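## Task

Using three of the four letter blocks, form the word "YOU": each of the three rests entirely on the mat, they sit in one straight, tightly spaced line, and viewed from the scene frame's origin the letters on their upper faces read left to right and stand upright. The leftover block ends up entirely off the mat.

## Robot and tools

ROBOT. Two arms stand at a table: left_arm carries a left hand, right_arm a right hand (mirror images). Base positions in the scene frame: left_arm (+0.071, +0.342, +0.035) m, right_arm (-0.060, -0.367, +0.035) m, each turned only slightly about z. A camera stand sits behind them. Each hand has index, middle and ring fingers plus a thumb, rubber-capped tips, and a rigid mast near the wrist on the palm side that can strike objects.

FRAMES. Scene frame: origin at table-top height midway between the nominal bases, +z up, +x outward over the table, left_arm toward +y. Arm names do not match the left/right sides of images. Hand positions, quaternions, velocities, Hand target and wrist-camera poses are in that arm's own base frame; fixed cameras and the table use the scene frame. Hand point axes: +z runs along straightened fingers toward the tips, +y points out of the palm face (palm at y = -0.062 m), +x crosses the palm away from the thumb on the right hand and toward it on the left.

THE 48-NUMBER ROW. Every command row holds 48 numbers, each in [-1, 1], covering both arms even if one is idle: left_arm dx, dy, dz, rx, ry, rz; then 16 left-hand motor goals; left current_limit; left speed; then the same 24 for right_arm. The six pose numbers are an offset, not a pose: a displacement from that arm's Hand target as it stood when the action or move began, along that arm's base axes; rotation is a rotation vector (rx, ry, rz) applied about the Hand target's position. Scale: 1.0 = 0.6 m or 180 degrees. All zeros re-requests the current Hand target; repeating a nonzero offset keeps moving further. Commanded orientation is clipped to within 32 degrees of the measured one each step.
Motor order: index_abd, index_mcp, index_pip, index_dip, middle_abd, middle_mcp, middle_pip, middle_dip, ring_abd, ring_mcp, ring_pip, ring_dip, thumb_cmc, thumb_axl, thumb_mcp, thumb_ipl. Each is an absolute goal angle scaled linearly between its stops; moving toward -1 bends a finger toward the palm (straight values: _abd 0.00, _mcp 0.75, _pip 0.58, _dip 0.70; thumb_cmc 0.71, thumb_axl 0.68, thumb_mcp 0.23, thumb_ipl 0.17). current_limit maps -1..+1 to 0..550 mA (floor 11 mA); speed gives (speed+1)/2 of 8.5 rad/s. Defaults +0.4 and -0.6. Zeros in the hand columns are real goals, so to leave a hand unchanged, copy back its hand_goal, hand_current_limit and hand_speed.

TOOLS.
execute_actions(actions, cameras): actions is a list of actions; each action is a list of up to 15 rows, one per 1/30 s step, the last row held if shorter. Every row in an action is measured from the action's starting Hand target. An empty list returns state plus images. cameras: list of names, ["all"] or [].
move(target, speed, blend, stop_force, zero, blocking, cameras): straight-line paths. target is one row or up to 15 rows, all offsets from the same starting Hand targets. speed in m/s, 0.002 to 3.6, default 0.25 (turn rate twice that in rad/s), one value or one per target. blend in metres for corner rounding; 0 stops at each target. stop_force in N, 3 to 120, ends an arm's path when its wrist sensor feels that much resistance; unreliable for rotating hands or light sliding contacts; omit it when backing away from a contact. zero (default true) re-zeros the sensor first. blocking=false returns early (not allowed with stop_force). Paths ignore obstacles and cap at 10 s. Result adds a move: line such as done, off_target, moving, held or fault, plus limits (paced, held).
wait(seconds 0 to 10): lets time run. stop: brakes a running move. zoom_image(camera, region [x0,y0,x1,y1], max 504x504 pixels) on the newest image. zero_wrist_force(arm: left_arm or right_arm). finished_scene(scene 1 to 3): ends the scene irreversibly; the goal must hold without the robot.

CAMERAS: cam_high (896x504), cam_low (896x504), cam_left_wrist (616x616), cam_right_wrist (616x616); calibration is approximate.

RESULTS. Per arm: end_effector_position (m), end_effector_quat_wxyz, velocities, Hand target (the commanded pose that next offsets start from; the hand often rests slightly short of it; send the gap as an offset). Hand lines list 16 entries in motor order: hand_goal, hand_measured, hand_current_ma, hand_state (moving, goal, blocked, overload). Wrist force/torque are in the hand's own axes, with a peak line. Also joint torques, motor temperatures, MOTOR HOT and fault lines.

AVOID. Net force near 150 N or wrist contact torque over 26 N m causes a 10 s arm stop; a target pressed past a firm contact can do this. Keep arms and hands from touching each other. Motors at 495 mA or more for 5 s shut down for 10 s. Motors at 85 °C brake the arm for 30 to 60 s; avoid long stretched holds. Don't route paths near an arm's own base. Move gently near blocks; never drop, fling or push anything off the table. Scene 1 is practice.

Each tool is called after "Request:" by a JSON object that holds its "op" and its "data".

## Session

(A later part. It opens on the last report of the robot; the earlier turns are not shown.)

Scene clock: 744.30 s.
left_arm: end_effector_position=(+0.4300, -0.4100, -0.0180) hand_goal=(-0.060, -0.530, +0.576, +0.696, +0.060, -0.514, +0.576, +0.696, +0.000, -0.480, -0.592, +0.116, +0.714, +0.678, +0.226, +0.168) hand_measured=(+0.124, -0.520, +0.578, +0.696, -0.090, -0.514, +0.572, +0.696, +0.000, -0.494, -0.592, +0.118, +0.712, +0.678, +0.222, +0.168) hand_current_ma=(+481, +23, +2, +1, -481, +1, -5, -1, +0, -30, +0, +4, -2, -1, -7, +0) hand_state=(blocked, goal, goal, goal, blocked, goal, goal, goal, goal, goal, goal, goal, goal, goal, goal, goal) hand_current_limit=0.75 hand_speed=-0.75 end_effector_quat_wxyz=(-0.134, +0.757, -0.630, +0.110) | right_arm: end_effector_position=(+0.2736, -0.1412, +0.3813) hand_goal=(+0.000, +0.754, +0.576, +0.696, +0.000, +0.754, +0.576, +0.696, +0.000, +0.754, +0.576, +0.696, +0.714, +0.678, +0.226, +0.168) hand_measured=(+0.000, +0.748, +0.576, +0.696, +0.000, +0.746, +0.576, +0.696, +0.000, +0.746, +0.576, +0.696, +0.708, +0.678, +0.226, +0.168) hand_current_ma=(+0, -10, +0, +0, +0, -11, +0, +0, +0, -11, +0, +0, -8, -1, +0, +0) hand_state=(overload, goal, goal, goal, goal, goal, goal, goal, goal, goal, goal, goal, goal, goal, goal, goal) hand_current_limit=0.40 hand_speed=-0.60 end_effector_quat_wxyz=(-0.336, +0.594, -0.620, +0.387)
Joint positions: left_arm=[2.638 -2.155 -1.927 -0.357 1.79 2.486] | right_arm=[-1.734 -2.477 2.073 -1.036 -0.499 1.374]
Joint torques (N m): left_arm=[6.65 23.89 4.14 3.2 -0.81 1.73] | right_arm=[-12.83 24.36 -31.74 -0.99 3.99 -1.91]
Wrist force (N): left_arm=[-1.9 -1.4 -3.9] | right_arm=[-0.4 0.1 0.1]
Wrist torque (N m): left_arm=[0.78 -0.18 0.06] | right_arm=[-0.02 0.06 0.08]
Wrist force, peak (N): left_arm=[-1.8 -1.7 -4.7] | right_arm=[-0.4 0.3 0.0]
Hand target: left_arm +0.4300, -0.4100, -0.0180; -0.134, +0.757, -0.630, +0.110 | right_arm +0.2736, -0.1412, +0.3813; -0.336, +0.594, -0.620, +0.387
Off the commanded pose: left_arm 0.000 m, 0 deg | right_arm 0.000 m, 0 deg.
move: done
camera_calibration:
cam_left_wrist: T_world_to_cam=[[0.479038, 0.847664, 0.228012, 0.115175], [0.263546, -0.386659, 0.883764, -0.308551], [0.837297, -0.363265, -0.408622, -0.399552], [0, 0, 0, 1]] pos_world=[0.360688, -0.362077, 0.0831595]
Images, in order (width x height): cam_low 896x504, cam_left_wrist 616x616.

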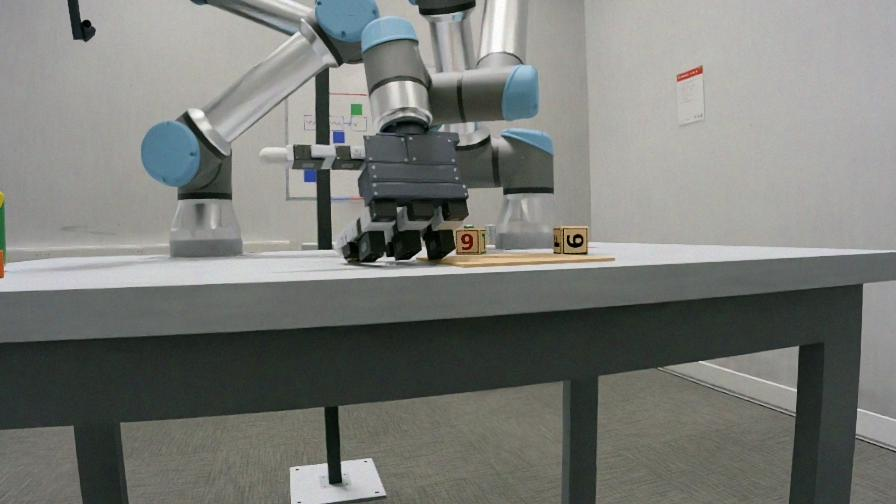

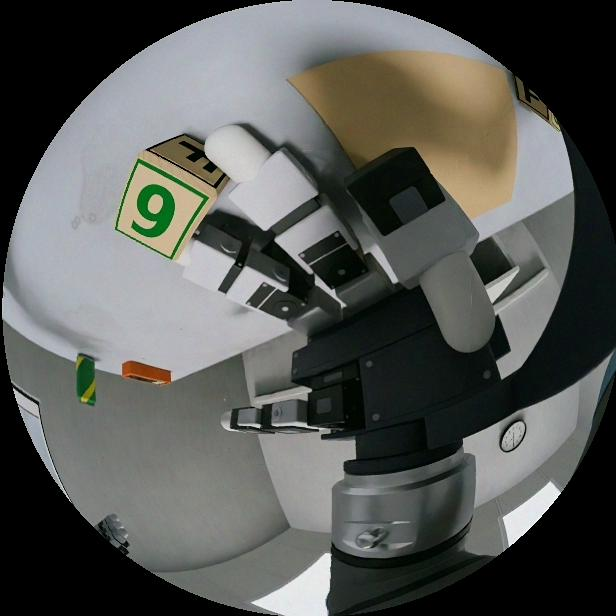

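Request:
{"op": "move", "data": {"target": [[0,0,0.0015,0,0,0,0.2,-0.53,0.5766,0.6957,-0.1833,-0.515,0.5766,0.6957,0,-0.4795,-0.5912,0.1159,0.714,0.678,0.226,0.168,0.75,-0.9,0,0,0,0,0,0,0,0.754,0.576,0.696,0,0.754,0.576,0.696,0,0.754,0.576,0.696,0.714,0.678,0.226,0.168,0.4,-0.6],[0,0,0.01,0,0,0,0.2,-0.53,0.5766,0.6957,-0.1833,-0.515,0.5766,0.6957,0,-0.4795,-0.5912,0.1159,0.714,0.678,0.226,0.168,0.75,-0.9,0,0,0,0,0,0,0,0.754,0.576,0.696,0,0.754,0.576,0.696,0,0.754,0.576,0.696,0.714,0.678,0.226,0.168,0.4,-0.6]], "speed": 0.05, "cameras": ["cam_left_wrist"]}}

Request:
{"op": "zoom_image", "data": {"camera": "cam_left_wrist", "region": [100, 100, 340, 320]}}

Scene clock: 758.20 s.
left_arm: end_effector_position=(+0.4300, -0.4100, -0.0120) hand_goal=(+0.200, -0.530, +0.576, +0.696, -0.184, -0.514, +0.576, +0.696, +0.000, -0.480, -0.592, +0.116, +0.714, +0.678, +0.226, +0.168) hand_measured=(+0.196, -0.518, +0.578, +0.696, -0.180, -0.508, +0.576, +0.696, +0.000, -0.474, -0.592, +0.118, +0.712, +0.678, +0.222, +0.168) hand_current_ma=(-5, +25, +3, +1, +5, +13, +0, -1, +0, +9, +0, +4, -2, -1, -7, +0) hand_state=(goal, goal, goal, goal, goal, goal, goal, goal, goal, goal, goal, goal, goal, goal, goal, goal) hand_current_limit=0.75 hand_speed=-0.90 end_effector_quat_wxyz=(-0.134, +0.757, -0.630, +0.110) | right_arm: end_effector_position=(+0.2736, -0.1412, +0.3813) hand_goal=(+0.000, +0.754, +0.576, +0.696, +0.000, +0.754, +0.576, +0.696, +0.000, +0.754, +0.576, +0.696, +0.714, +0.678, +0.226, +0.168) hand_measured=(+0.000, +0.748, +0.576, +0.696, +0.000, +0.746, +0.576, +0.696, +0.000, +0.746, +0.576, +0.696, +0.708, +0.678, +0.226, +0.168) hand_current_ma=(+0, -10, +0, +0, +0, -11, +0, +0, +0, -11, +0, +0, -8, -1, +0, +0) hand_state=(overload, goal, goal, goal, goal, goal, goal, goal, goal, goal, goal, goal, goal, goal, goal, goal) hand_current_limit=0.40 hand_speed=-0.60 end_effector_quat_wxyz=(-0.336, +0.594, -0.620, +0.387)
Joint positions: left_arm=[2.638 -2.143 -1.926 -0.37 1.79 2.486] | right_arm=[-1.734 -2.477 2.073 -1.036 -0.499 1.374]
Joint torques (N m): left_arm=[-3.62 51.74 22.85 0.9 -0.66 1.83] | right_arm=[-12.79 23.64 -32.79 -0.96 3.89 -1.75]
Wrist force (N): left_arm=[-2.1 2.4 -0.2] | right_arm=[-0.3 0.2 0.1]
Wrist torque (N m): left_arm=[0.76 0.14 -0.19] | right_arm=[0.01 0.06 0.09]
Wrist force, peak (N): left_arm=[-2.1 -1.8 -4.9] | right_arm=[-0.5 0.2 0.3]
Hand target: left_arm +0.4300, -0.4100, -0.0120; -0.134, +0.757, -0.630, +0.110 | right_arm +0.2736, -0.1412, +0.3813; -0.336, +0.594, -0.620, +0.387
Off the commanded pose: left_arm 0.000 m, 0 deg | right_arm 0.000 m, 0 deg.
move: done
camera_calibration:
cam_left_wrist: T_world_to_cam=[[0.479038, 0.847664, 0.228012, 0.11383], [0.263546, -0.386659, 0.883764, -0.313766], [0.837297, -0.363265, -0.408622, -0.397141], [0, 0, 0, 1]] pos_world=[0.360688, -0.362077, 0.0890595]
Images, in order (width x height): cam_left_wrist 616x616.

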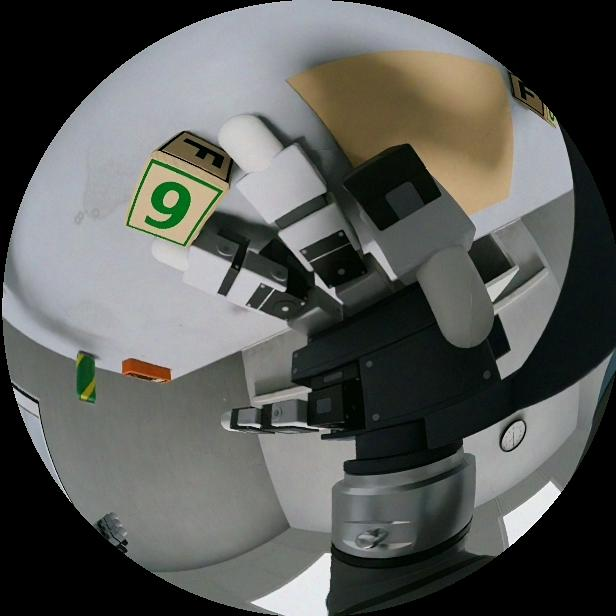

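Scaled by 2.100 from the camera's 616x616 image, which has a finer 880x880 frame.

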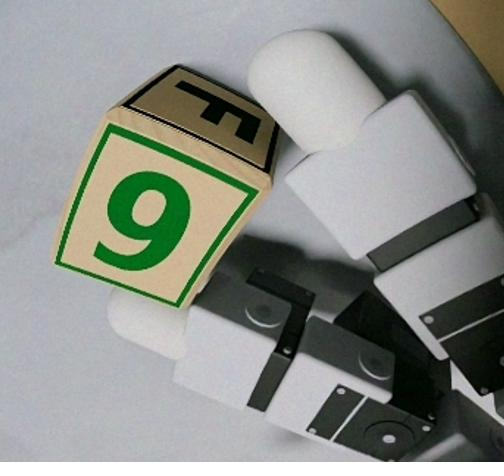

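Request:
{"op": "move", "data": {"target": [[0,0,0.3533,0,0,0,0.25,-0.53,0.5766,0.6957,-0.2167,-0.515,0.5766,0.6957,0,-0.4795,-0.5912,0.1159,0.714,0.678,0.226,0.168,0.6,-0.8,0,0,0,0,0,0,0,0.754,0.576,0.696,0,0.754,0.576,0.696,0,0.754,0.576,0.696,0.714,0.678,0.226,0.168,0.4,-0.6],[-0.1258,0.4018,0.3533,-0.0861,0.0813,0.3937,0.25,0.7534,0.5766,0.6957,-0.2167,0.7534,0.5766,0.6957,0,-0.4795,-0.5912,0.1159,0.714,0.678,0.226,0.168,0.6,-0.8,0,0,0,0,0,0,0,0.754,0.576,0.696,0,0.754,0.576,0.696,0,0.754,0.576,0.696,0.714,0.678,0.226,0.168,0.4,-0.6]], "speed": [0.2,0.4], "blend": [0.03,0], "cameras": ["all"]}}

Request:
{"op": "zoom_image", "data": {"camera": "cam_right_wrist", "region": [400, 180, 600, 330]}}

Scene clock: 847.37 s.
left_arm: end_effector_position=(+0.3545, -0.1689, +0.2000) hand_goal=(+0.250, +0.754, +0.576, +0.696, -0.216, +0.754, +0.576, +0.696, +0.000, -0.480, -0.592, +0.116, +0.714, +0.678, +0.226, +0.168) hand_measured=(+0.246, +0.750, +0.578, +0.696, -0.212, +0.750, +0.576, +0.696, +0.000, -0.474, -0.592, +0.118, +0.712, +0.678, +0.222, +0.168) hand_current_ma=(-4, -8, +3, +1, +4, -8, +0, -1, +0, +11, +0, +4, -2, -1, -7, +0) hand_state=(goal, goal, goal, goal, goal, goal, goal, goal, goal, goal, goal, goal, goal, goal, goal, goal) hand_current_limit=0.60 hand_speed=-0.80 end_effector_quat_wxyz=(+0.000, +0.998, -0.069, +0.000) | right_arm: end_effector_position=(+0.2736, -0.1412, +0.3813) hand_goal=(+0.000, +0.754, +0.576, +0.696, +0.000, +0.754, +0.576, +0.696, +0.000, +0.754, +0.576, +0.696, +0.714, +0.678, +0.226, +0.168) hand_measured=(+0.000, +0.748, +0.576, +0.696, +0.000, +0.746, +0.576, +0.696, +0.000, +0.746, +0.576, +0.696, +0.708, +0.678, +0.226, +0.168) hand_current_ma=(+0, -10, +0, +0, +0, -11, +0, +0, +0, -11, +0, +0, -8, -1, +0, +0) hand_state=(overload, goal, goal, goal, goal, goal, goal, goal, goal, goal, goal, goal, goal, goal, goal, goal) hand_current_limit=0.40 hand_speed=-0.60 end_effector_quat_wxyz=(-0.336, +0.594, -0.620, +0.387)
Joint positions: left_arm=[3.295 -1.232 -2.258 -1.222 1.571 1.863] | right_arm=[-1.734 -2.477 2.073 -1.036 -0.499 1.374]
Joint torques (N m): left_arm=[9.44 19.26 12.03 0.67 -1.41 1.98] | right_arm=[-12.82 24.21 -32.34 -0.98 3.85 -1.71]
Wrist force (N): left_arm=[-1.9 1.4 0.4] | right_arm=[-0.1 0.1 0.0]
Wrist torque (N m): left_arm=[0.39 0.14 -0.18] | right_arm=[0.00 0.04 0.09]
Wrist force, peak (N): left_arm=[-2.0 2.7 1.5] | right_arm=[-0.4 0.4 0.1]
Hand target: left_arm +0.3545, -0.1689, +0.2000; +0.000, +0.998, -0.069, +0.000 | right_arm +0.2736, -0.1412, +0.3813; -0.336, +0.594, -0.620, +0.387
Off the commanded pose: left_arm 0.000 m, 0 deg | right_arm 0.000 m, 0 deg.
move: done
camera_calibration:
cam_left_wrist: T_world_to_cam=[[-0.64824, 0.761436, -0.000704221, 0.328047], [0.488204, 0.416337, 0.767021, -0.308765], [0.58433, 0.49687, -0.641622, 0.121918], [0, 0, 0, 1]] pos_world=[0.292153, -0.181813, 0.315285]
cam_right_wrist: T_world_to_cam=[[-0.238929, 0.73833, -0.630699, 0.441505], [-0.387035, 0.523278, 0.759199, -0.156693], [0.890571, 0.425498, 0.160733, -0.114502], [0, 0, 0, 1]] pos_world=[0.146815, -0.195262, 0.415823]

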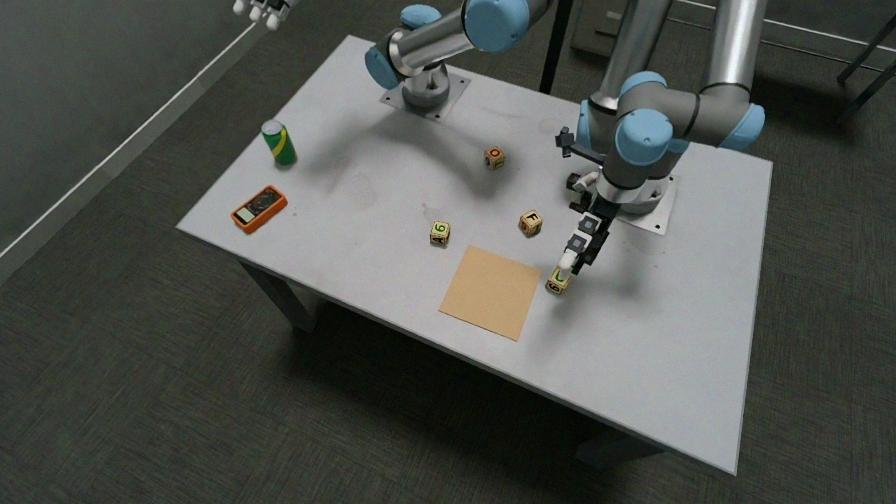

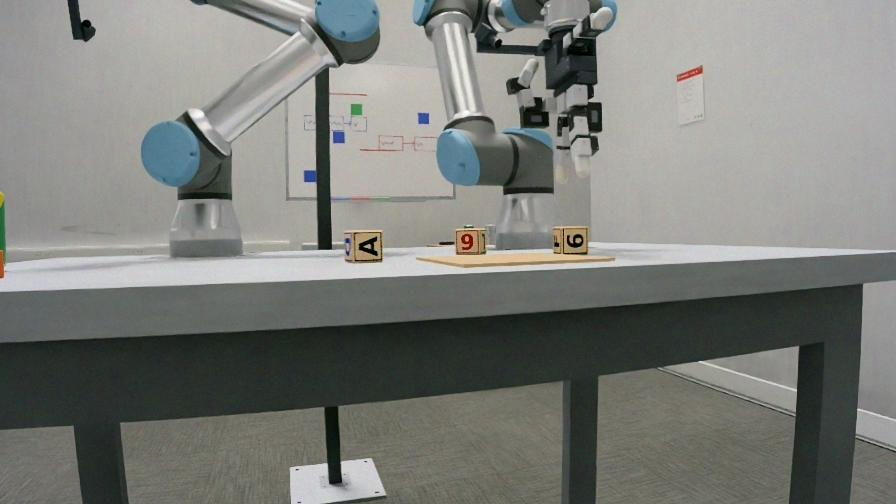

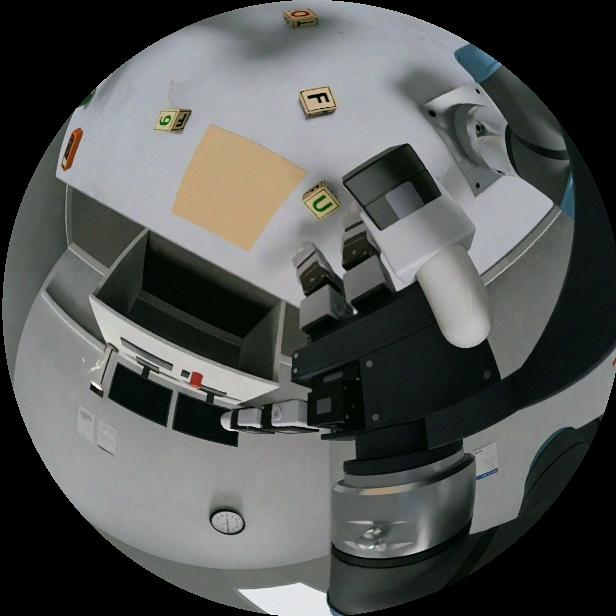

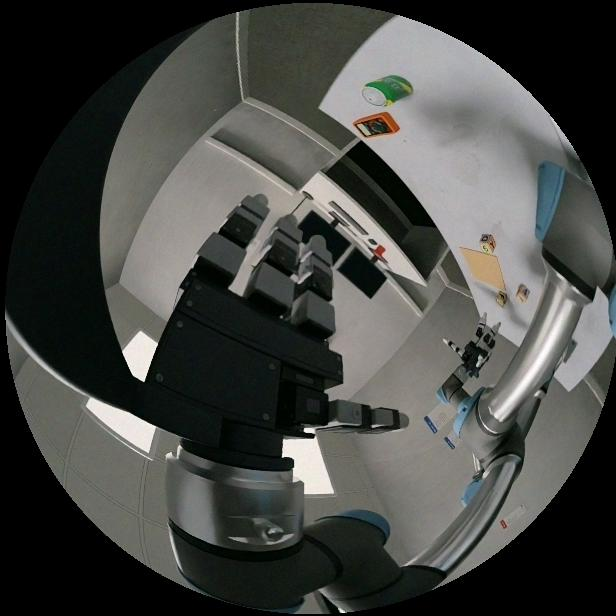

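Scaled by 2.520 from the camera's 616x616 image, which has a finer 880x880 frame.

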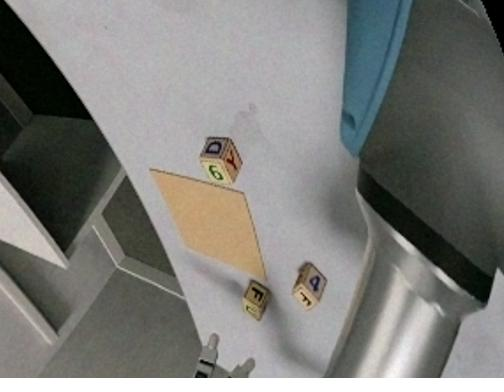

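Request:
{"op": "zoom_image", "data": {"camera": "cam_right_wrist", "region": [474, 226, 504, 256]}}

Request:
{"op": "zoom_image", "data": {"camera": "cam_left_wrist", "region": [280, 160, 360, 240]}}

Scaled by 16.800 from the camera's 616x616 image, which has a finer 880x880 frame.

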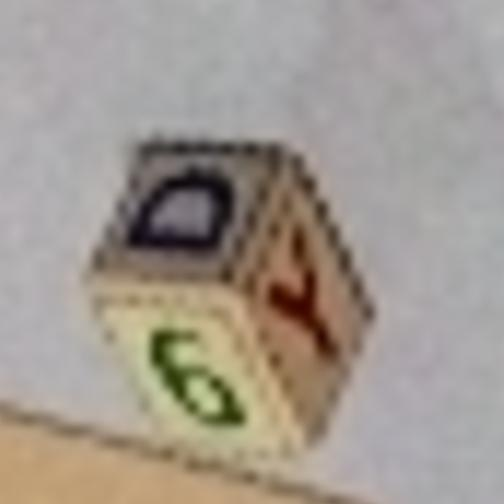

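Scaled by 6.300 from the camera's 616x616 image, which has a finer 880x880 frame.

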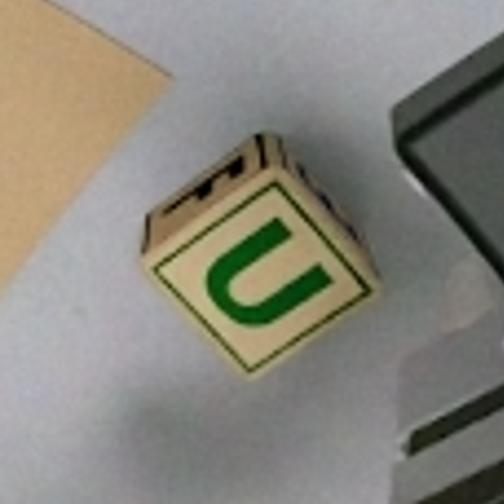

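Request:
{"op": "move", "data": {"target": [[0.0048,-0.0080,-0.06,0,0,-0.0144,0.25,0.7534,0.5766,0.6957,-0.2167,0.7534,0.5766,0.6957,0,-0.4795,-0.5912,0.1159,0.714,0.678,0.226,0.168,0.4,-0.85,0,0,0,0,0,0,0,0.754,0.576,0.696,0,0.754,0.576,0.696,0,0.754,0.576,0.696,0.714,0.678,0.226,0.168,0.4,-0.6],[0.0048,-0.0080,-0.1617,0,0,-0.0144,0.25,0.7534,0.5766,0.6957,-0.2167,0.7534,0.5766,0.6957,0,-0.4795,-0.5912,0.1159,0.714,0.678,0.226,0.168,0.4,-0.85,0,0,0,0,0,0,0,0.754,0.576,0.696,0,0.754,0.576,0.696,0,0.754,0.576,0.696,0.714,0.678,0.226,0.168,0.4,-0.6],[0.0048,-0.0080,-0.1617,0,0,-0.0144,-0.06,0.7534,0.5766,0.6957,0.06,0.7534,0.5766,0.6957,0,-0.4795,-0.5912,0.1159,0.714,0.678,0.226,0.168,0.4,-0.85,0,0,0,0,0,0,0,0.754,0.576,0.696,0,0.754,0.576,0.696,0,0.754,0.576,0.696,0.714,0.678,0.226,0.168,0.4,-0.6],[0.0048,-0.0080,-0.0167,0,0,-0.0144,-0.06,0.7534,0.5766,0.6957,0.06,0.7534,0.5766,0.6957,0,-0.4795,-0.5912,0.1159,0.714,0.678,0.226,0.168,0.4,-0.85,0,0,0,0,0,0,0,0.754,0.576,0.696,0,0.754,0.576,0.696,0,0.754,0.576,0.696,0.714,0.678,0.226,0.168,0.4,-0.6]], "speed": [0.12,0.12,0.12,0.2], "blend": [0.01,0,0,0], "cameras": ["cam_left_wrist"]}}

Scene clock: 896.03 s.
left_arm: end_effector_position=(+0.3574, -0.1737, +0.1899) hand_goal=(-0.060, +0.754, +0.576, +0.696, +0.060, +0.754, +0.576, +0.696, +0.000, -0.480, -0.592, +0.116, +0.714, +0.678, +0.226, +0.168) hand_measured=(+0.132, +0.750, +0.578, +0.696, -0.098, +0.750, +0.576, +0.696, +0.000, -0.474, -0.592, +0.118, +0.712, +0.678, +0.222, +0.168) hand_current_ma=(+385, -5, +3, +1, -385, -8, +0, -1, +0, +11, +0, +4, -2, -1, -7, +0) hand_state=(blocked, goal, goal, goal, blocked, goal, goal, goal, goal, goal, goal, goal, goal, goal, goal, goal) hand_current_limit=0.40 hand_speed=-0.85 end_effector_quat_wxyz=(+0.000, +0.996, -0.092, +0.000) | right_arm: end_effector_position=(+0.2736, -0.1412, +0.3813) hand_goal=(+0.000, +0.754, +0.576, +0.696, +0.000, +0.754, +0.576, +0.696, +0.000, +0.754, +0.576, +0.696, +0.714, +0.678, +0.226, +0.168) hand_measured=(+0.000, +0.748, +0.576, +0.696, +0.000, +0.746, +0.576, +0.696, +0.000, +0.746, +0.576, +0.696, +0.708, +0.678, +0.226, +0.168) hand_current_ma=(+0, -10, +0, +0, +0, -11, +0, +0, +0, -11, +0, +0, -8, -1, +0, +0) hand_state=(overload, goal, goal, goal, goal, goal, goal, goal, goal, goal, goal, goal, goal, goal, goal, goal) hand_current_limit=0.40 hand_speed=-0.60 end_effector_quat_wxyz=(-0.336, +0.594, -0.620, +0.387)
Joint positions: left_arm=[3.279 -1.266 -2.264 -1.182 1.571 1.892] | right_arm=[-1.734 -2.477 2.073 -1.036 -0.499 1.374]
Joint torques (N m): left_arm=[9.21 20.58 28.2 0.96 1.13 1.97] | right_arm=[-12.26 23.77 -31.97 -1.09 3.86 -1.63]
Wrist force (N): left_arm=[-2.1 1.5 0.9] | right_arm=[-0.3 0.1 0.1]
Wrist torque (N m): left_arm=[0.36 0.16 -0.20] | right_arm=[0.00 0.05 0.09]
Wrist force, peak (N): left_arm=[-2.2 1.7 2.0] | right_arm=[-0.4 0.2 0.4]
Hand target: left_arm +0.3574, -0.1737, +0.1900; +0.000, +0.996, -0.092, +0.000 | right_arm +0.2736, -0.1412, +0.3813; -0.336, +0.594, -0.620, +0.387
Off the commanded pose: left_arm 0.000 m, 0 deg | right_arm 0.000 m, 0 deg.
move: done
camera_calibration:
cam_left_wrist: T_world_to_cam=[[-0.613107, 0.789999, -0.00073701, 0.325972], [0.506535, 0.39383, 0.767021, -0.310877], [0.606236, 0.469893, -0.641622, 0.103636], [0, 0, 0, 1]] pos_world=[0.294498, -0.183783, 0.305185]
Images, in order (width x height): cam_left_wrist 616x616.

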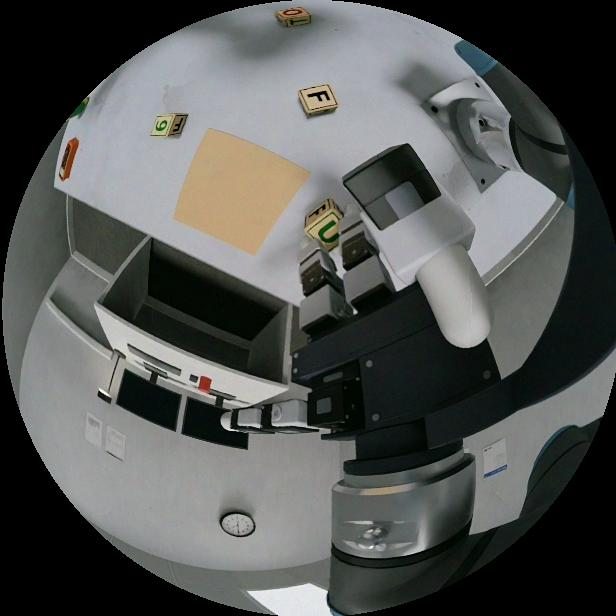

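Request:
{"op": "move", "data": {"target": [[0.1485,-0.0478,0,0,0,-0.8933,-0.06,0.7534,0.5766,0.6957,0.06,0.7534,0.5766,0.6957,0,-0.4795,-0.5912,0.1159,0.714,0.678,0.226,0.168,0.4,-0.85,0,0,0,0,0,0,0,0.754,0.576,0.696,0,0.754,0.576,0.696,0,0.754,0.576,0.696,0.714,0.678,0.226,0.168,0.4,-0.6],[0.1485,-0.0478,-0.12,0,0,-0.8933,-0.06,0.7534,0.5766,0.6957,0.06,0.7534,0.5766,0.6957,0,-0.4795,-0.5912,0.1159,0.714,0.678,0.226,0.168,0.4,-0.85,0,0,0,0,0,0,0,0.754,0.576,0.696,0,0.754,0.576,0.696,0,0.754,0.576,0.696,0.714,0.678,0.226,0.168,0.4,-0.6]], "speed": [0.6,0.12], "blend": [0,0], "cameras": ["cam_high","cam_low","cam_left_wrist"]}}

Request:
{"op": "zoom_image", "data": {"camera": "cam_low", "region": [360, 100, 620, 290]}}

Scene clock: 937.47 s.
left_arm: end_effector_position=(+0.4465, -0.2024, +0.1180) hand_goal=(-0.060, +0.754, +0.576, +0.696, +0.060, +0.754, +0.576, +0.696, +0.000, -0.480, -0.592, +0.116, +0.714, +0.678, +0.226, +0.168) hand_measured=(+0.132, +0.752, +0.578, +0.696, -0.098, +0.750, +0.576, +0.696, +0.000, -0.474, -0.592, +0.118, +0.712, +0.678, +0.222, +0.168) hand_current_ma=(+385, -4, +3, +1, -385, -8, +0, -1, +0, +11, +0, +4, -2, -1, -7, +0) hand_state=(blocked, goal, goal, goal, blocked, goal, goal, goal, goal, goal, goal, goal, goal, goal, goal, goal) hand_current_limit=0.40 hand_speed=-0.85 end_effector_quat_wxyz=(+0.000, -0.076, +0.997, +0.000) | right_arm: end_effector_position=(+0.2736, -0.1412, +0.3813) hand_goal=(+0.000, +0.754, +0.576, +0.696, +0.000, +0.754, +0.576, +0.696, +0.000, +0.754, +0.576, +0.696, +0.714, +0.678, +0.226, +0.168) hand_measured=(+0.000, +0.748, +0.576, +0.696, +0.000, +0.746, +0.576, +0.696, +0.000, +0.746, +0.576, +0.696, +0.708, +0.678, +0.226, +0.168) hand_current_ma=(+0, -10, +0, +0, +0, -11, +0, +0, +0, -11, +0, +0, -8, -1, +0, +0) hand_state=(overload, goal, goal, goal, goal, goal, goal, goal, goal, goal, goal, goal, goal, goal, goal, goal) hand_current_limit=0.40 hand_speed=-0.60 end_effector_quat_wxyz=(-0.336, +0.594, -0.620, +0.387)
Joint positions: left_arm=[2.852 -1.857 -1.888 -0.968 1.57 4.271] | right_arm=[-1.734 -2.477 2.073 -1.036 -0.499 1.374]
Joint torques (N m): left_arm=[2.92 19.81 10.74 3.31 0.87 0.68] | right_arm=[-11.95 24.11 -31.7 -1.12 3.77 -1.58]
Wrist force (N): left_arm=[-2.0 1.8 0.9] | right_arm=[-0.2 0.4 0.0]
Wrist torque (N m): left_arm=[0.41 0.15 -0.20] | right_arm=[0.04 0.04 0.10]
Wrist force, peak (N): left_arm=[-2.2 1.8 1.6] | right_arm=[-0.2 0.5 0.0]
Hand target: left_arm +0.4465, -0.2024, +0.1180; +0.000, -0.076, +0.997, +0.000 | right_arm +0.2736, -0.1412, +0.3813; -0.336, +0.594, -0.620, +0.387
Off the commanded pose: left_arm 0.000 m, 0 deg | right_arm 0.000 m, 0 deg.
move: done
camera_calibration:
cam_left_wrist: T_world_to_cam=[[0.838879, -0.544317, -0.000672211, -0.515156], [-0.348779, -0.538472, 0.767073, -0.0964225], [-0.417893, -0.643247, -0.641559, 0.248876], [0, 0, 0, 1]] pos_world=[0.502527, -0.17224, 0.233285]
Images, in order (width x height): cam_high 896x504, cam_low 896x504, cam_left_wrist 616x616.

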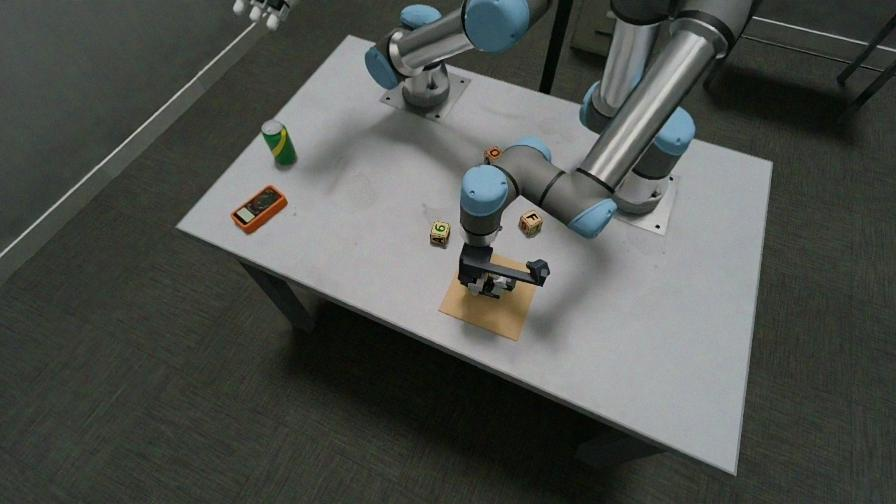

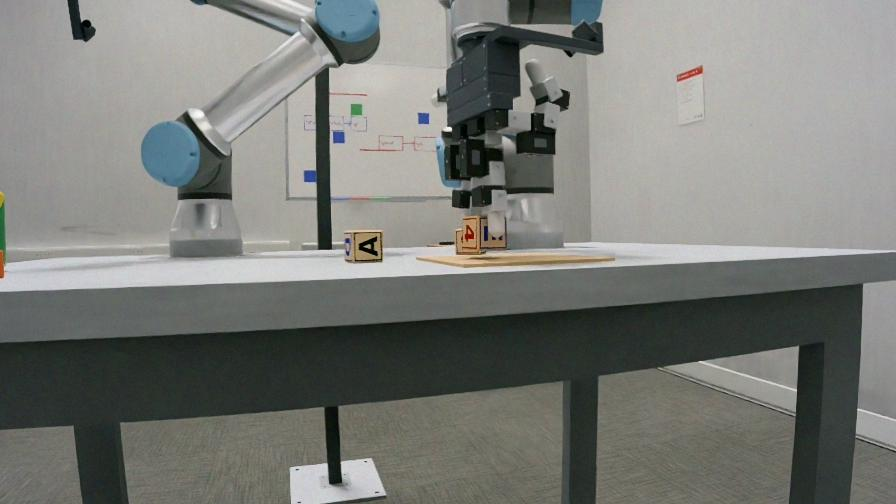

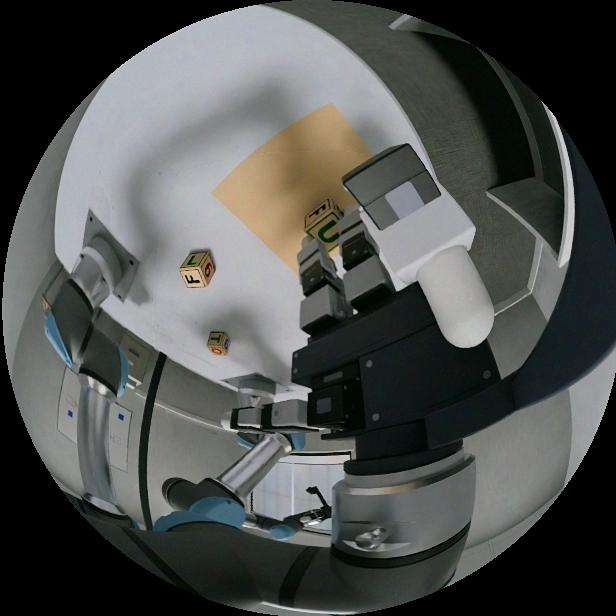

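Scaled by 1.938 from the camera's 896x504 image, which has a finer 1280x720 frame.

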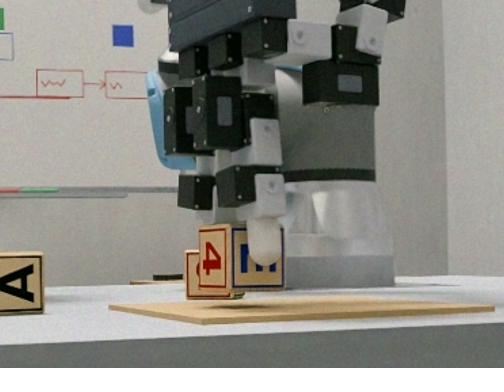

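Request:
{"op": "move", "data": {"target": [[0,0,-0.0167,0,0,0,-0.06,0.7534,0.5766,0.6957,0.06,0.7534,0.5766,0.6957,0,-0.4795,-0.5912,0.1159,0.714,0.678,0.226,0.168,0.4,-0.85,0,0,0,0,0,0,0,0.754,0.576,0.696,0,0.754,0.576,0.696,0,0.754,0.576,0.696,0.714,0.678,0.226,0.168,0.4,-0.6],[0,0,-0.0167,0,0,0,0.2,0.7534,0.5766,0.6957,-0.1833,0.7534,0.5766,0.6957,0,-0.4795,-0.5912,0.1159,0.714,0.678,0.226,0.168,0.4,-0.9,0,0,0,0,0,0,0,0.754,0.576,0.696,0,0.754,0.576,0.696,0,0.754,0.576,0.696,0.714,0.678,0.226,0.168,0.4,-0.6],[0,0,0.1367,0,0,0,0.2,0.7534,0.5766,0.6957,-0.1833,0.7534,0.5766,0.6957,0,-0.4795,-0.5912,0.1159,0.714,0.678,0.226,0.168,0.4,-0.9,0,0,0,0,0,0,0,0.754,0.576,0.696,0,0.754,0.576,0.696,0,0.754,0.576,0.696,0.714,0.678,0.226,0.168,0.4,-0.6]], "speed": [0.04,0.1,0.15], "cameras": ["cam_high","cam_left_wrist"]}}

Request:
{"op": "zoom_image", "data": {"camera": "cam_left_wrist", "region": [200, 160, 360, 400]}}

Scene clock: 950.57 s.
left_arm: end_effector_position=(+0.4464, -0.2024, +0.2000) hand_goal=(+0.200, +0.754, +0.576, +0.696, -0.184, +0.754, +0.576, +0.696, +0.000, -0.480, -0.592, +0.116, +0.714, +0.678, +0.226, +0.168) hand_measured=(+0.194, +0.752, +0.578, +0.696, -0.180, +0.750, +0.576, +0.696, +0.000, -0.474, -0.592, +0.118, +0.712, +0.678, +0.222, +0.168) hand_current_ma=(-7, -4, +3, +1, +7, -7, +0, -1, +0, +12, +0, +4, -2, -1, -7, +0) hand_state=(goal, goal, goal, goal, goal, goal, goal, goal, goal, goal, goal, goal, goal, goal, goal, goal) hand_current_limit=0.40 hand_speed=-0.90 end_effector_quat_wxyz=(+0.000, -0.076, +0.997, +0.000) | right_arm: end_effector_position=(+0.2736, -0.1412, +0.3813) hand_goal=(+0.000, +0.754, +0.576, +0.696, +0.000, +0.754, +0.576, +0.696, +0.000, +0.754, +0.576, +0.696, +0.714, +0.678, +0.226, +0.168) hand_measured=(+0.000, +0.748, +0.576, +0.696, +0.000, +0.746, +0.576, +0.696, +0.000, +0.746, +0.576, +0.696, +0.708, +0.678, +0.226, +0.168) hand_current_ma=(+0, -10, +0, +0, +0, -11, +0, +0, +0, -11, +0, +0, -8, -1, +0, +0) hand_state=(overload, goal, goal, goal, goal, goal, goal, goal, goal, goal, goal, goal, goal, goal, goal, goal) hand_current_limit=0.40 hand_speed=-0.60 end_effector_quat_wxyz=(-0.336, +0.594, -0.620, +0.387)
Joint positions: left_arm=[2.851 -1.762 -1.773 -1.178 1.57 4.271] | right_arm=[-1.734 -2.477 2.073 -1.036 -0.499 1.374]
Joint torques (N m): left_arm=[7.2 43.06 28.73 0.57 -1.13 -0.16] | right_arm=[-11.44 23.77 -31.43 -1.08 3.78 -1.51]
Wrist force (N): left_arm=[-2.0 1.5 0.0] | right_arm=[-0.3 0.1 0.0]
Wrist torque (N m): left_arm=[0.43 0.13 -0.18] | right_arm=[0.00 0.06 0.09]
Wrist force, peak (N): left_arm=[-1.9 1.8 1.9] | right_arm=[-0.3 0.3 0.3]
Hand target: left_arm +0.4465, -0.2024, +0.2000; +0.000, -0.076, +0.997, +0.000 | right_arm +0.2736, -0.1412, +0.3813; -0.336, +0.594, -0.620, +0.387
Off the commanded pose: left_arm 0.000 m, 0 deg | right_arm 0.000 m, 0 deg.
move: done
camera_calibration:
cam_left_wrist: T_world_to_cam=[[0.838842, -0.544374, -0.000804088, -0.514966], [-0.348771, -0.538564, 0.767012, -0.159281], [-0.417975, -0.643121, -0.641632, 0.301463], [0, 0, 0, 1]] pos_world=[0.502426, -0.17224, 0.315185]
Images, in order (width x height): cam_high 896x504, cam_left_wrist 616x616.

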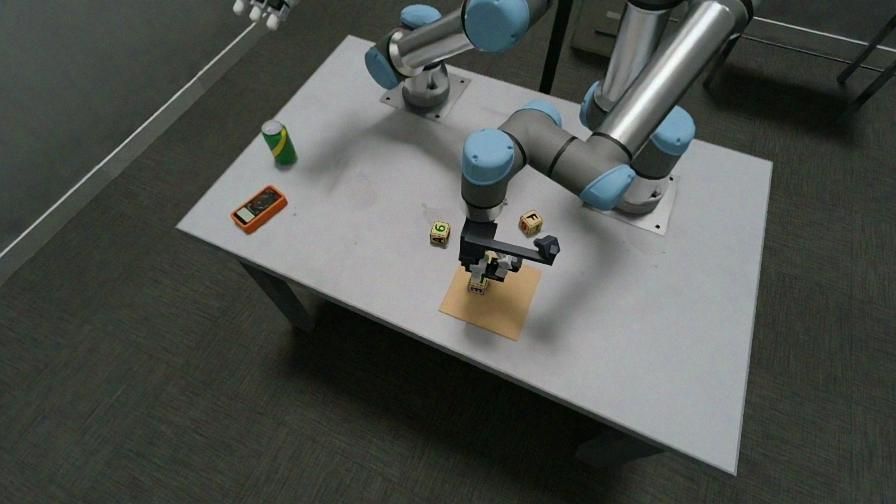

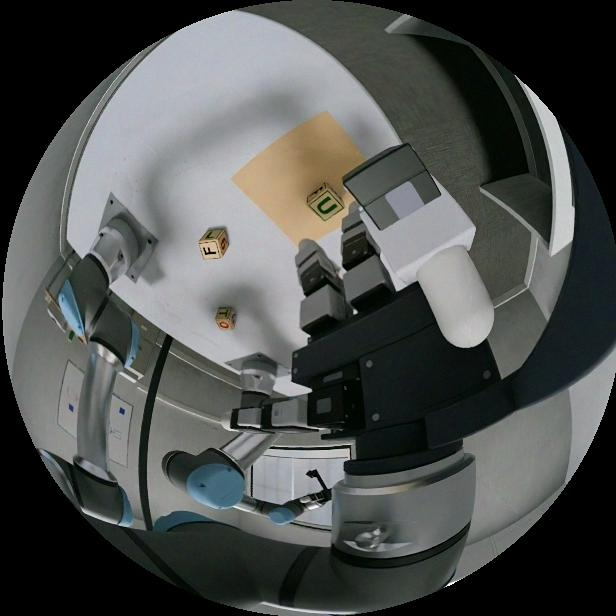

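Scaled by 2.100 from the camera's 616x616 image, which has a finer 880x880 frame.

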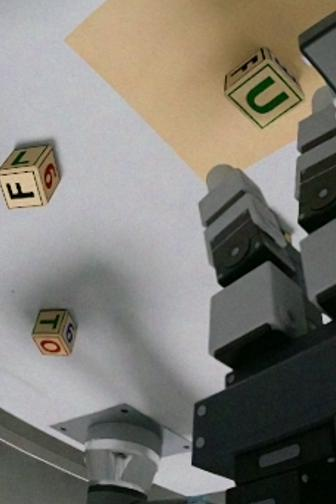

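Request:
{"op": "zoom_image", "data": {"camera": "cam_left_wrist", "region": [200, 290, 250, 340]}}

Request:
{"op": "zoom_image", "data": {"camera": "cam_high", "region": [470, 135, 520, 185]}}

Scaled by 10.080 from the camera's 616x616 image, which has a finer 880x880 frame.

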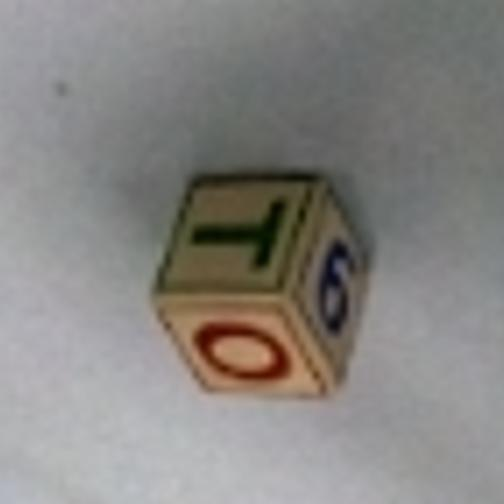

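Scaled by 10.080 from the camera's 896x504 image, which has a finer 1280x720 frame.

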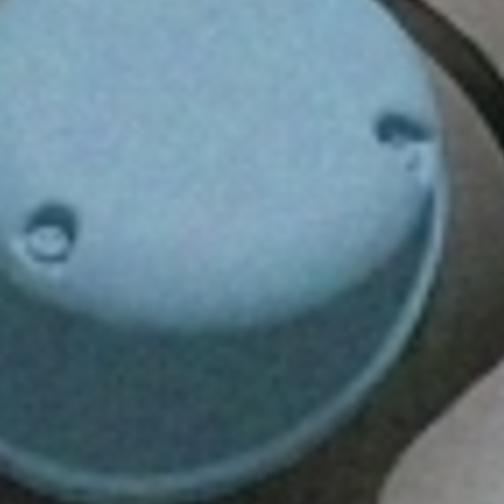

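Request:
{"op": "move", "data": {"target": [-0.5592,-0.2060,0.0,0,0,-0.2167,0.25,0.7534,0.5766,0.6957,-0.2167,0.7534,0.5766,0.6957,0,-0.4795,-0.5912,0.1159,0.714,0.678,0.226,0.168,0.4,-0.85,0,0,0,0,0,0,0,0.754,0.576,0.696,0,0.754,0.576,0.696,0,0.754,0.576,0.696,0.714,0.678,0.226,0.168,0.4,-0.6], "speed": 0.5, "cameras": ["cam_high","cam_low","cam_left_wrist"]}}

Request:
{"op": "zoom_image", "data": {"camera": "cam_left_wrist", "region": [270, 160, 370, 260]}}

Request:
{"op": "zoom_image", "data": {"camera": "cam_low", "region": [470, 220, 510, 260]}}

Scene clock: 1004.90 s.
left_arm: end_effector_position=(+0.2744, -0.2609, +0.1944) hand_goal=(+0.250, +0.754, +0.576, +0.696, -0.216, +0.754, +0.576, +0.696, +0.000, -0.480, -0.592, +0.116, +0.714, +0.678, +0.226, +0.168) hand_measured=(+0.248, +0.754, +0.578, +0.696, -0.212, +0.754, +0.576, +0.696, +0.000, -0.474, -0.592, +0.118, +0.714, +0.678, +0.222, +0.168) hand_current_ma=(-2, +0, +2, +1, +4, +0, +0, -1, +0, +12, +0, +3, +0, -1, -7, +0) hand_state=(goal, goal, goal, goal, goal, goal, goal, goal, goal, goal, goal, goal, goal, goal, goal, goal) hand_current_limit=0.40 hand_speed=-0.85 end_effector_quat_wxyz=(-0.004, +0.106, +0.994, +0.000) | right_arm: end_effector_position=(+0.2736, -0.1412, +0.3813) hand_goal=(+0.000, +0.754, +0.576, +0.696, +0.000, +0.754, +0.576, +0.696, +0.000, +0.754, +0.576, +0.696, +0.714, +0.678, +0.226, +0.168) hand_measured=(+0.000, +0.748, +0.576, +0.696, +0.000, +0.746, +0.576, +0.696, +0.000, +0.746, +0.576, +0.696, +0.708, +0.678, +0.226, +0.168) hand_current_ma=(+0, -10, +0, +0, +0, -11, +0, +0, +0, -11, +0, +0, -8, -1, +0, +0) hand_state=(overload, goal, goal, goal, goal, goal, goal, goal, goal, goal, goal, goal, goal, goal, goal, goal) hand_current_limit=0.40 hand_speed=-0.60 end_effector_quat_wxyz=(-0.336, +0.594, -0.620, +0.387)
Joint positions: left_arm=[2.55 -1.501 -2.066 -1.152 1.568 4.334] | right_arm=[-1.734 -2.477 2.073 -1.036 -0.499 1.374]
Joint torques (N m): left_arm=[10.18 5.5 28.75 3.66 -0.95 2.06] | right_arm=[-11.72 23.27 -31.75 -1.06 3.66 -1.42]
Wrist force (N): left_arm=[-2.0 1.4 0.2] | right_arm=[-0.2 0.1 -0.1]
Wrist torque (N m): left_arm=[0.41 0.14 -0.20] | right_arm=[0.01 0.04 0.10]
Wrist force, peak (N): left_arm=[8.3 -3.7 -0.4] | right_arm=[-0.5 0.3 0.1]
Hand target: left_arm +0.2745, -0.2608, +0.1944; -0.004, +0.106, +0.994, +0.000 (not the last commanded pose) | right_arm +0.2736, -0.1412, +0.3813; -0.336, +0.594, -0.620, +0.387
Off the commanded pose: left_arm 0.176 m, 18 deg | right_arm 0.000 m, 0 deg.
move: held (left_arm; a check stopped the path); limits=held
pose unreachable (left arm): on one or more control steps of this call, first in action 0 (counted from 0), this arm could not follow its commanded pose, so it was not sent that pose on those steps. It may still have moved: this result reports where it is.
cause: moving toward the commanded pose would bring a part of the arm too close to another arm (a part of this arm just beyond joint 4 (wrist 1) and a part of the right arm just beyond its joint 2 (shoulder lift), 53 mm apart when this arm was first held).
camera_calibration:
cam_left_wrist: T_world_to_cam=[[0.589606, -0.80767, -0.00574533, -0.401878], [-0.512693, -0.379748, 0.770025, -0.160728], [-0.624108, -0.451066, -0.637988, 0.294397], [0, 0, 0, 1]] pos_world=[0.338281, -0.252828, 0.309277]
Images, in order (width x height): cam_high 896x504, cam_low 896x504, cam_left_wrist 616x616.

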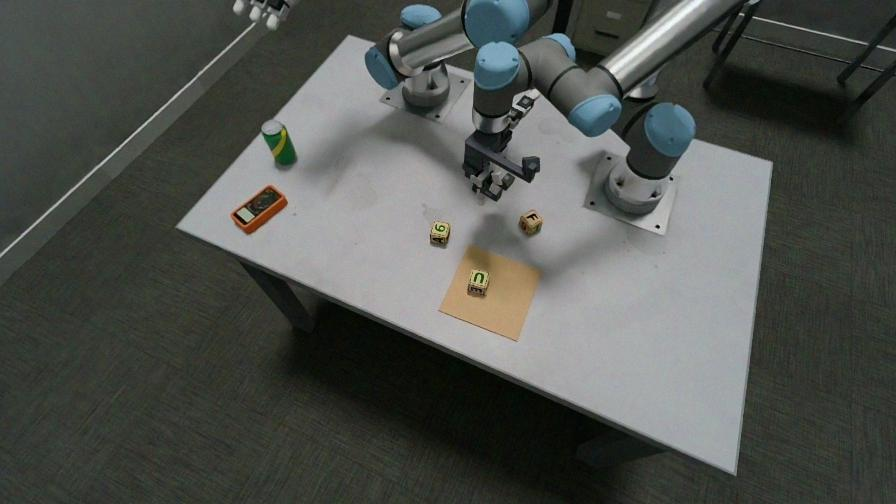

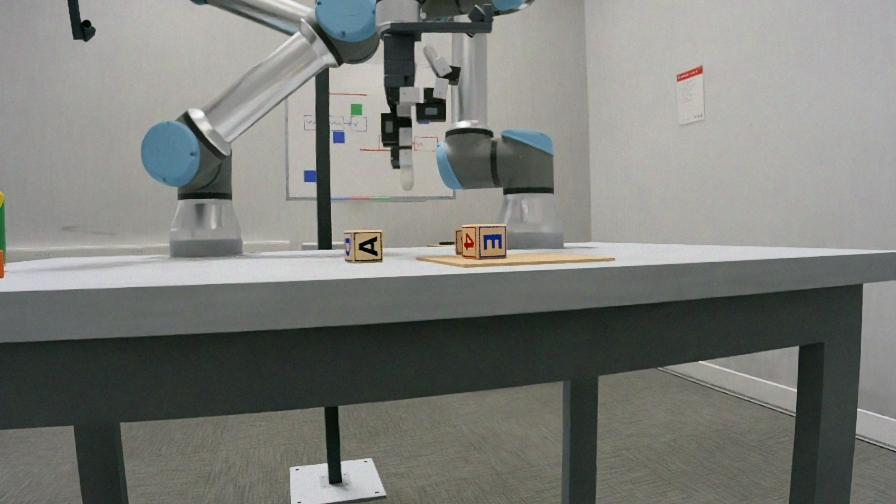

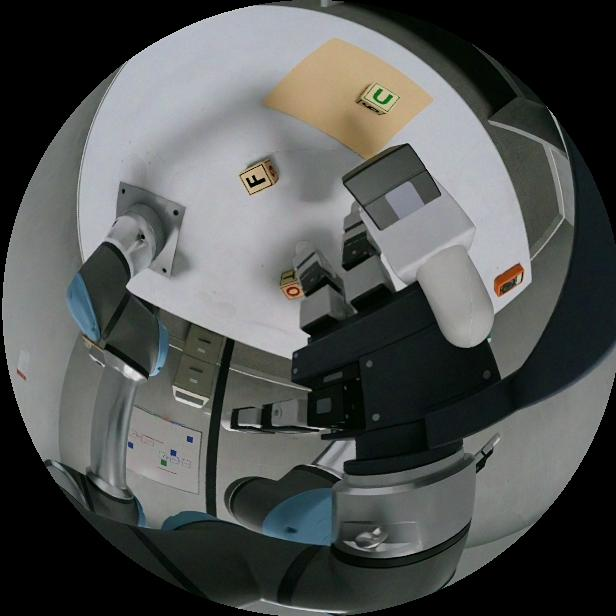

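Scaled by 5.040 from the camera's 616x616 image, which has a finer 880x880 frame.

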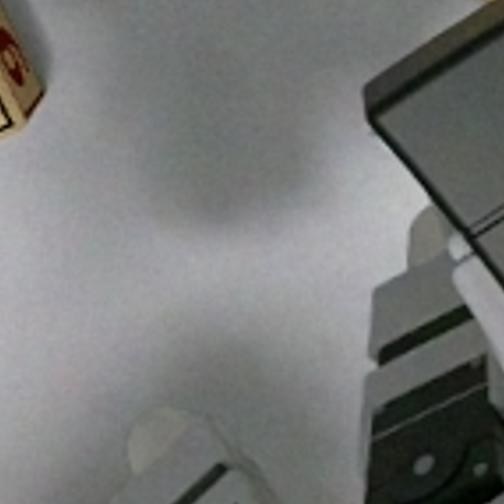

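Scaled by 12.600 from the camera's 896x504 image, which has a finer 1280x720 frame.

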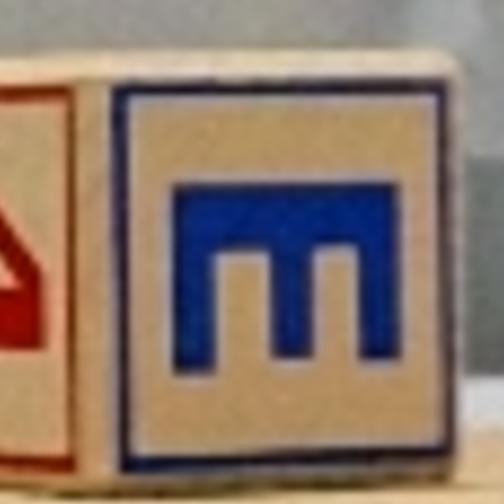

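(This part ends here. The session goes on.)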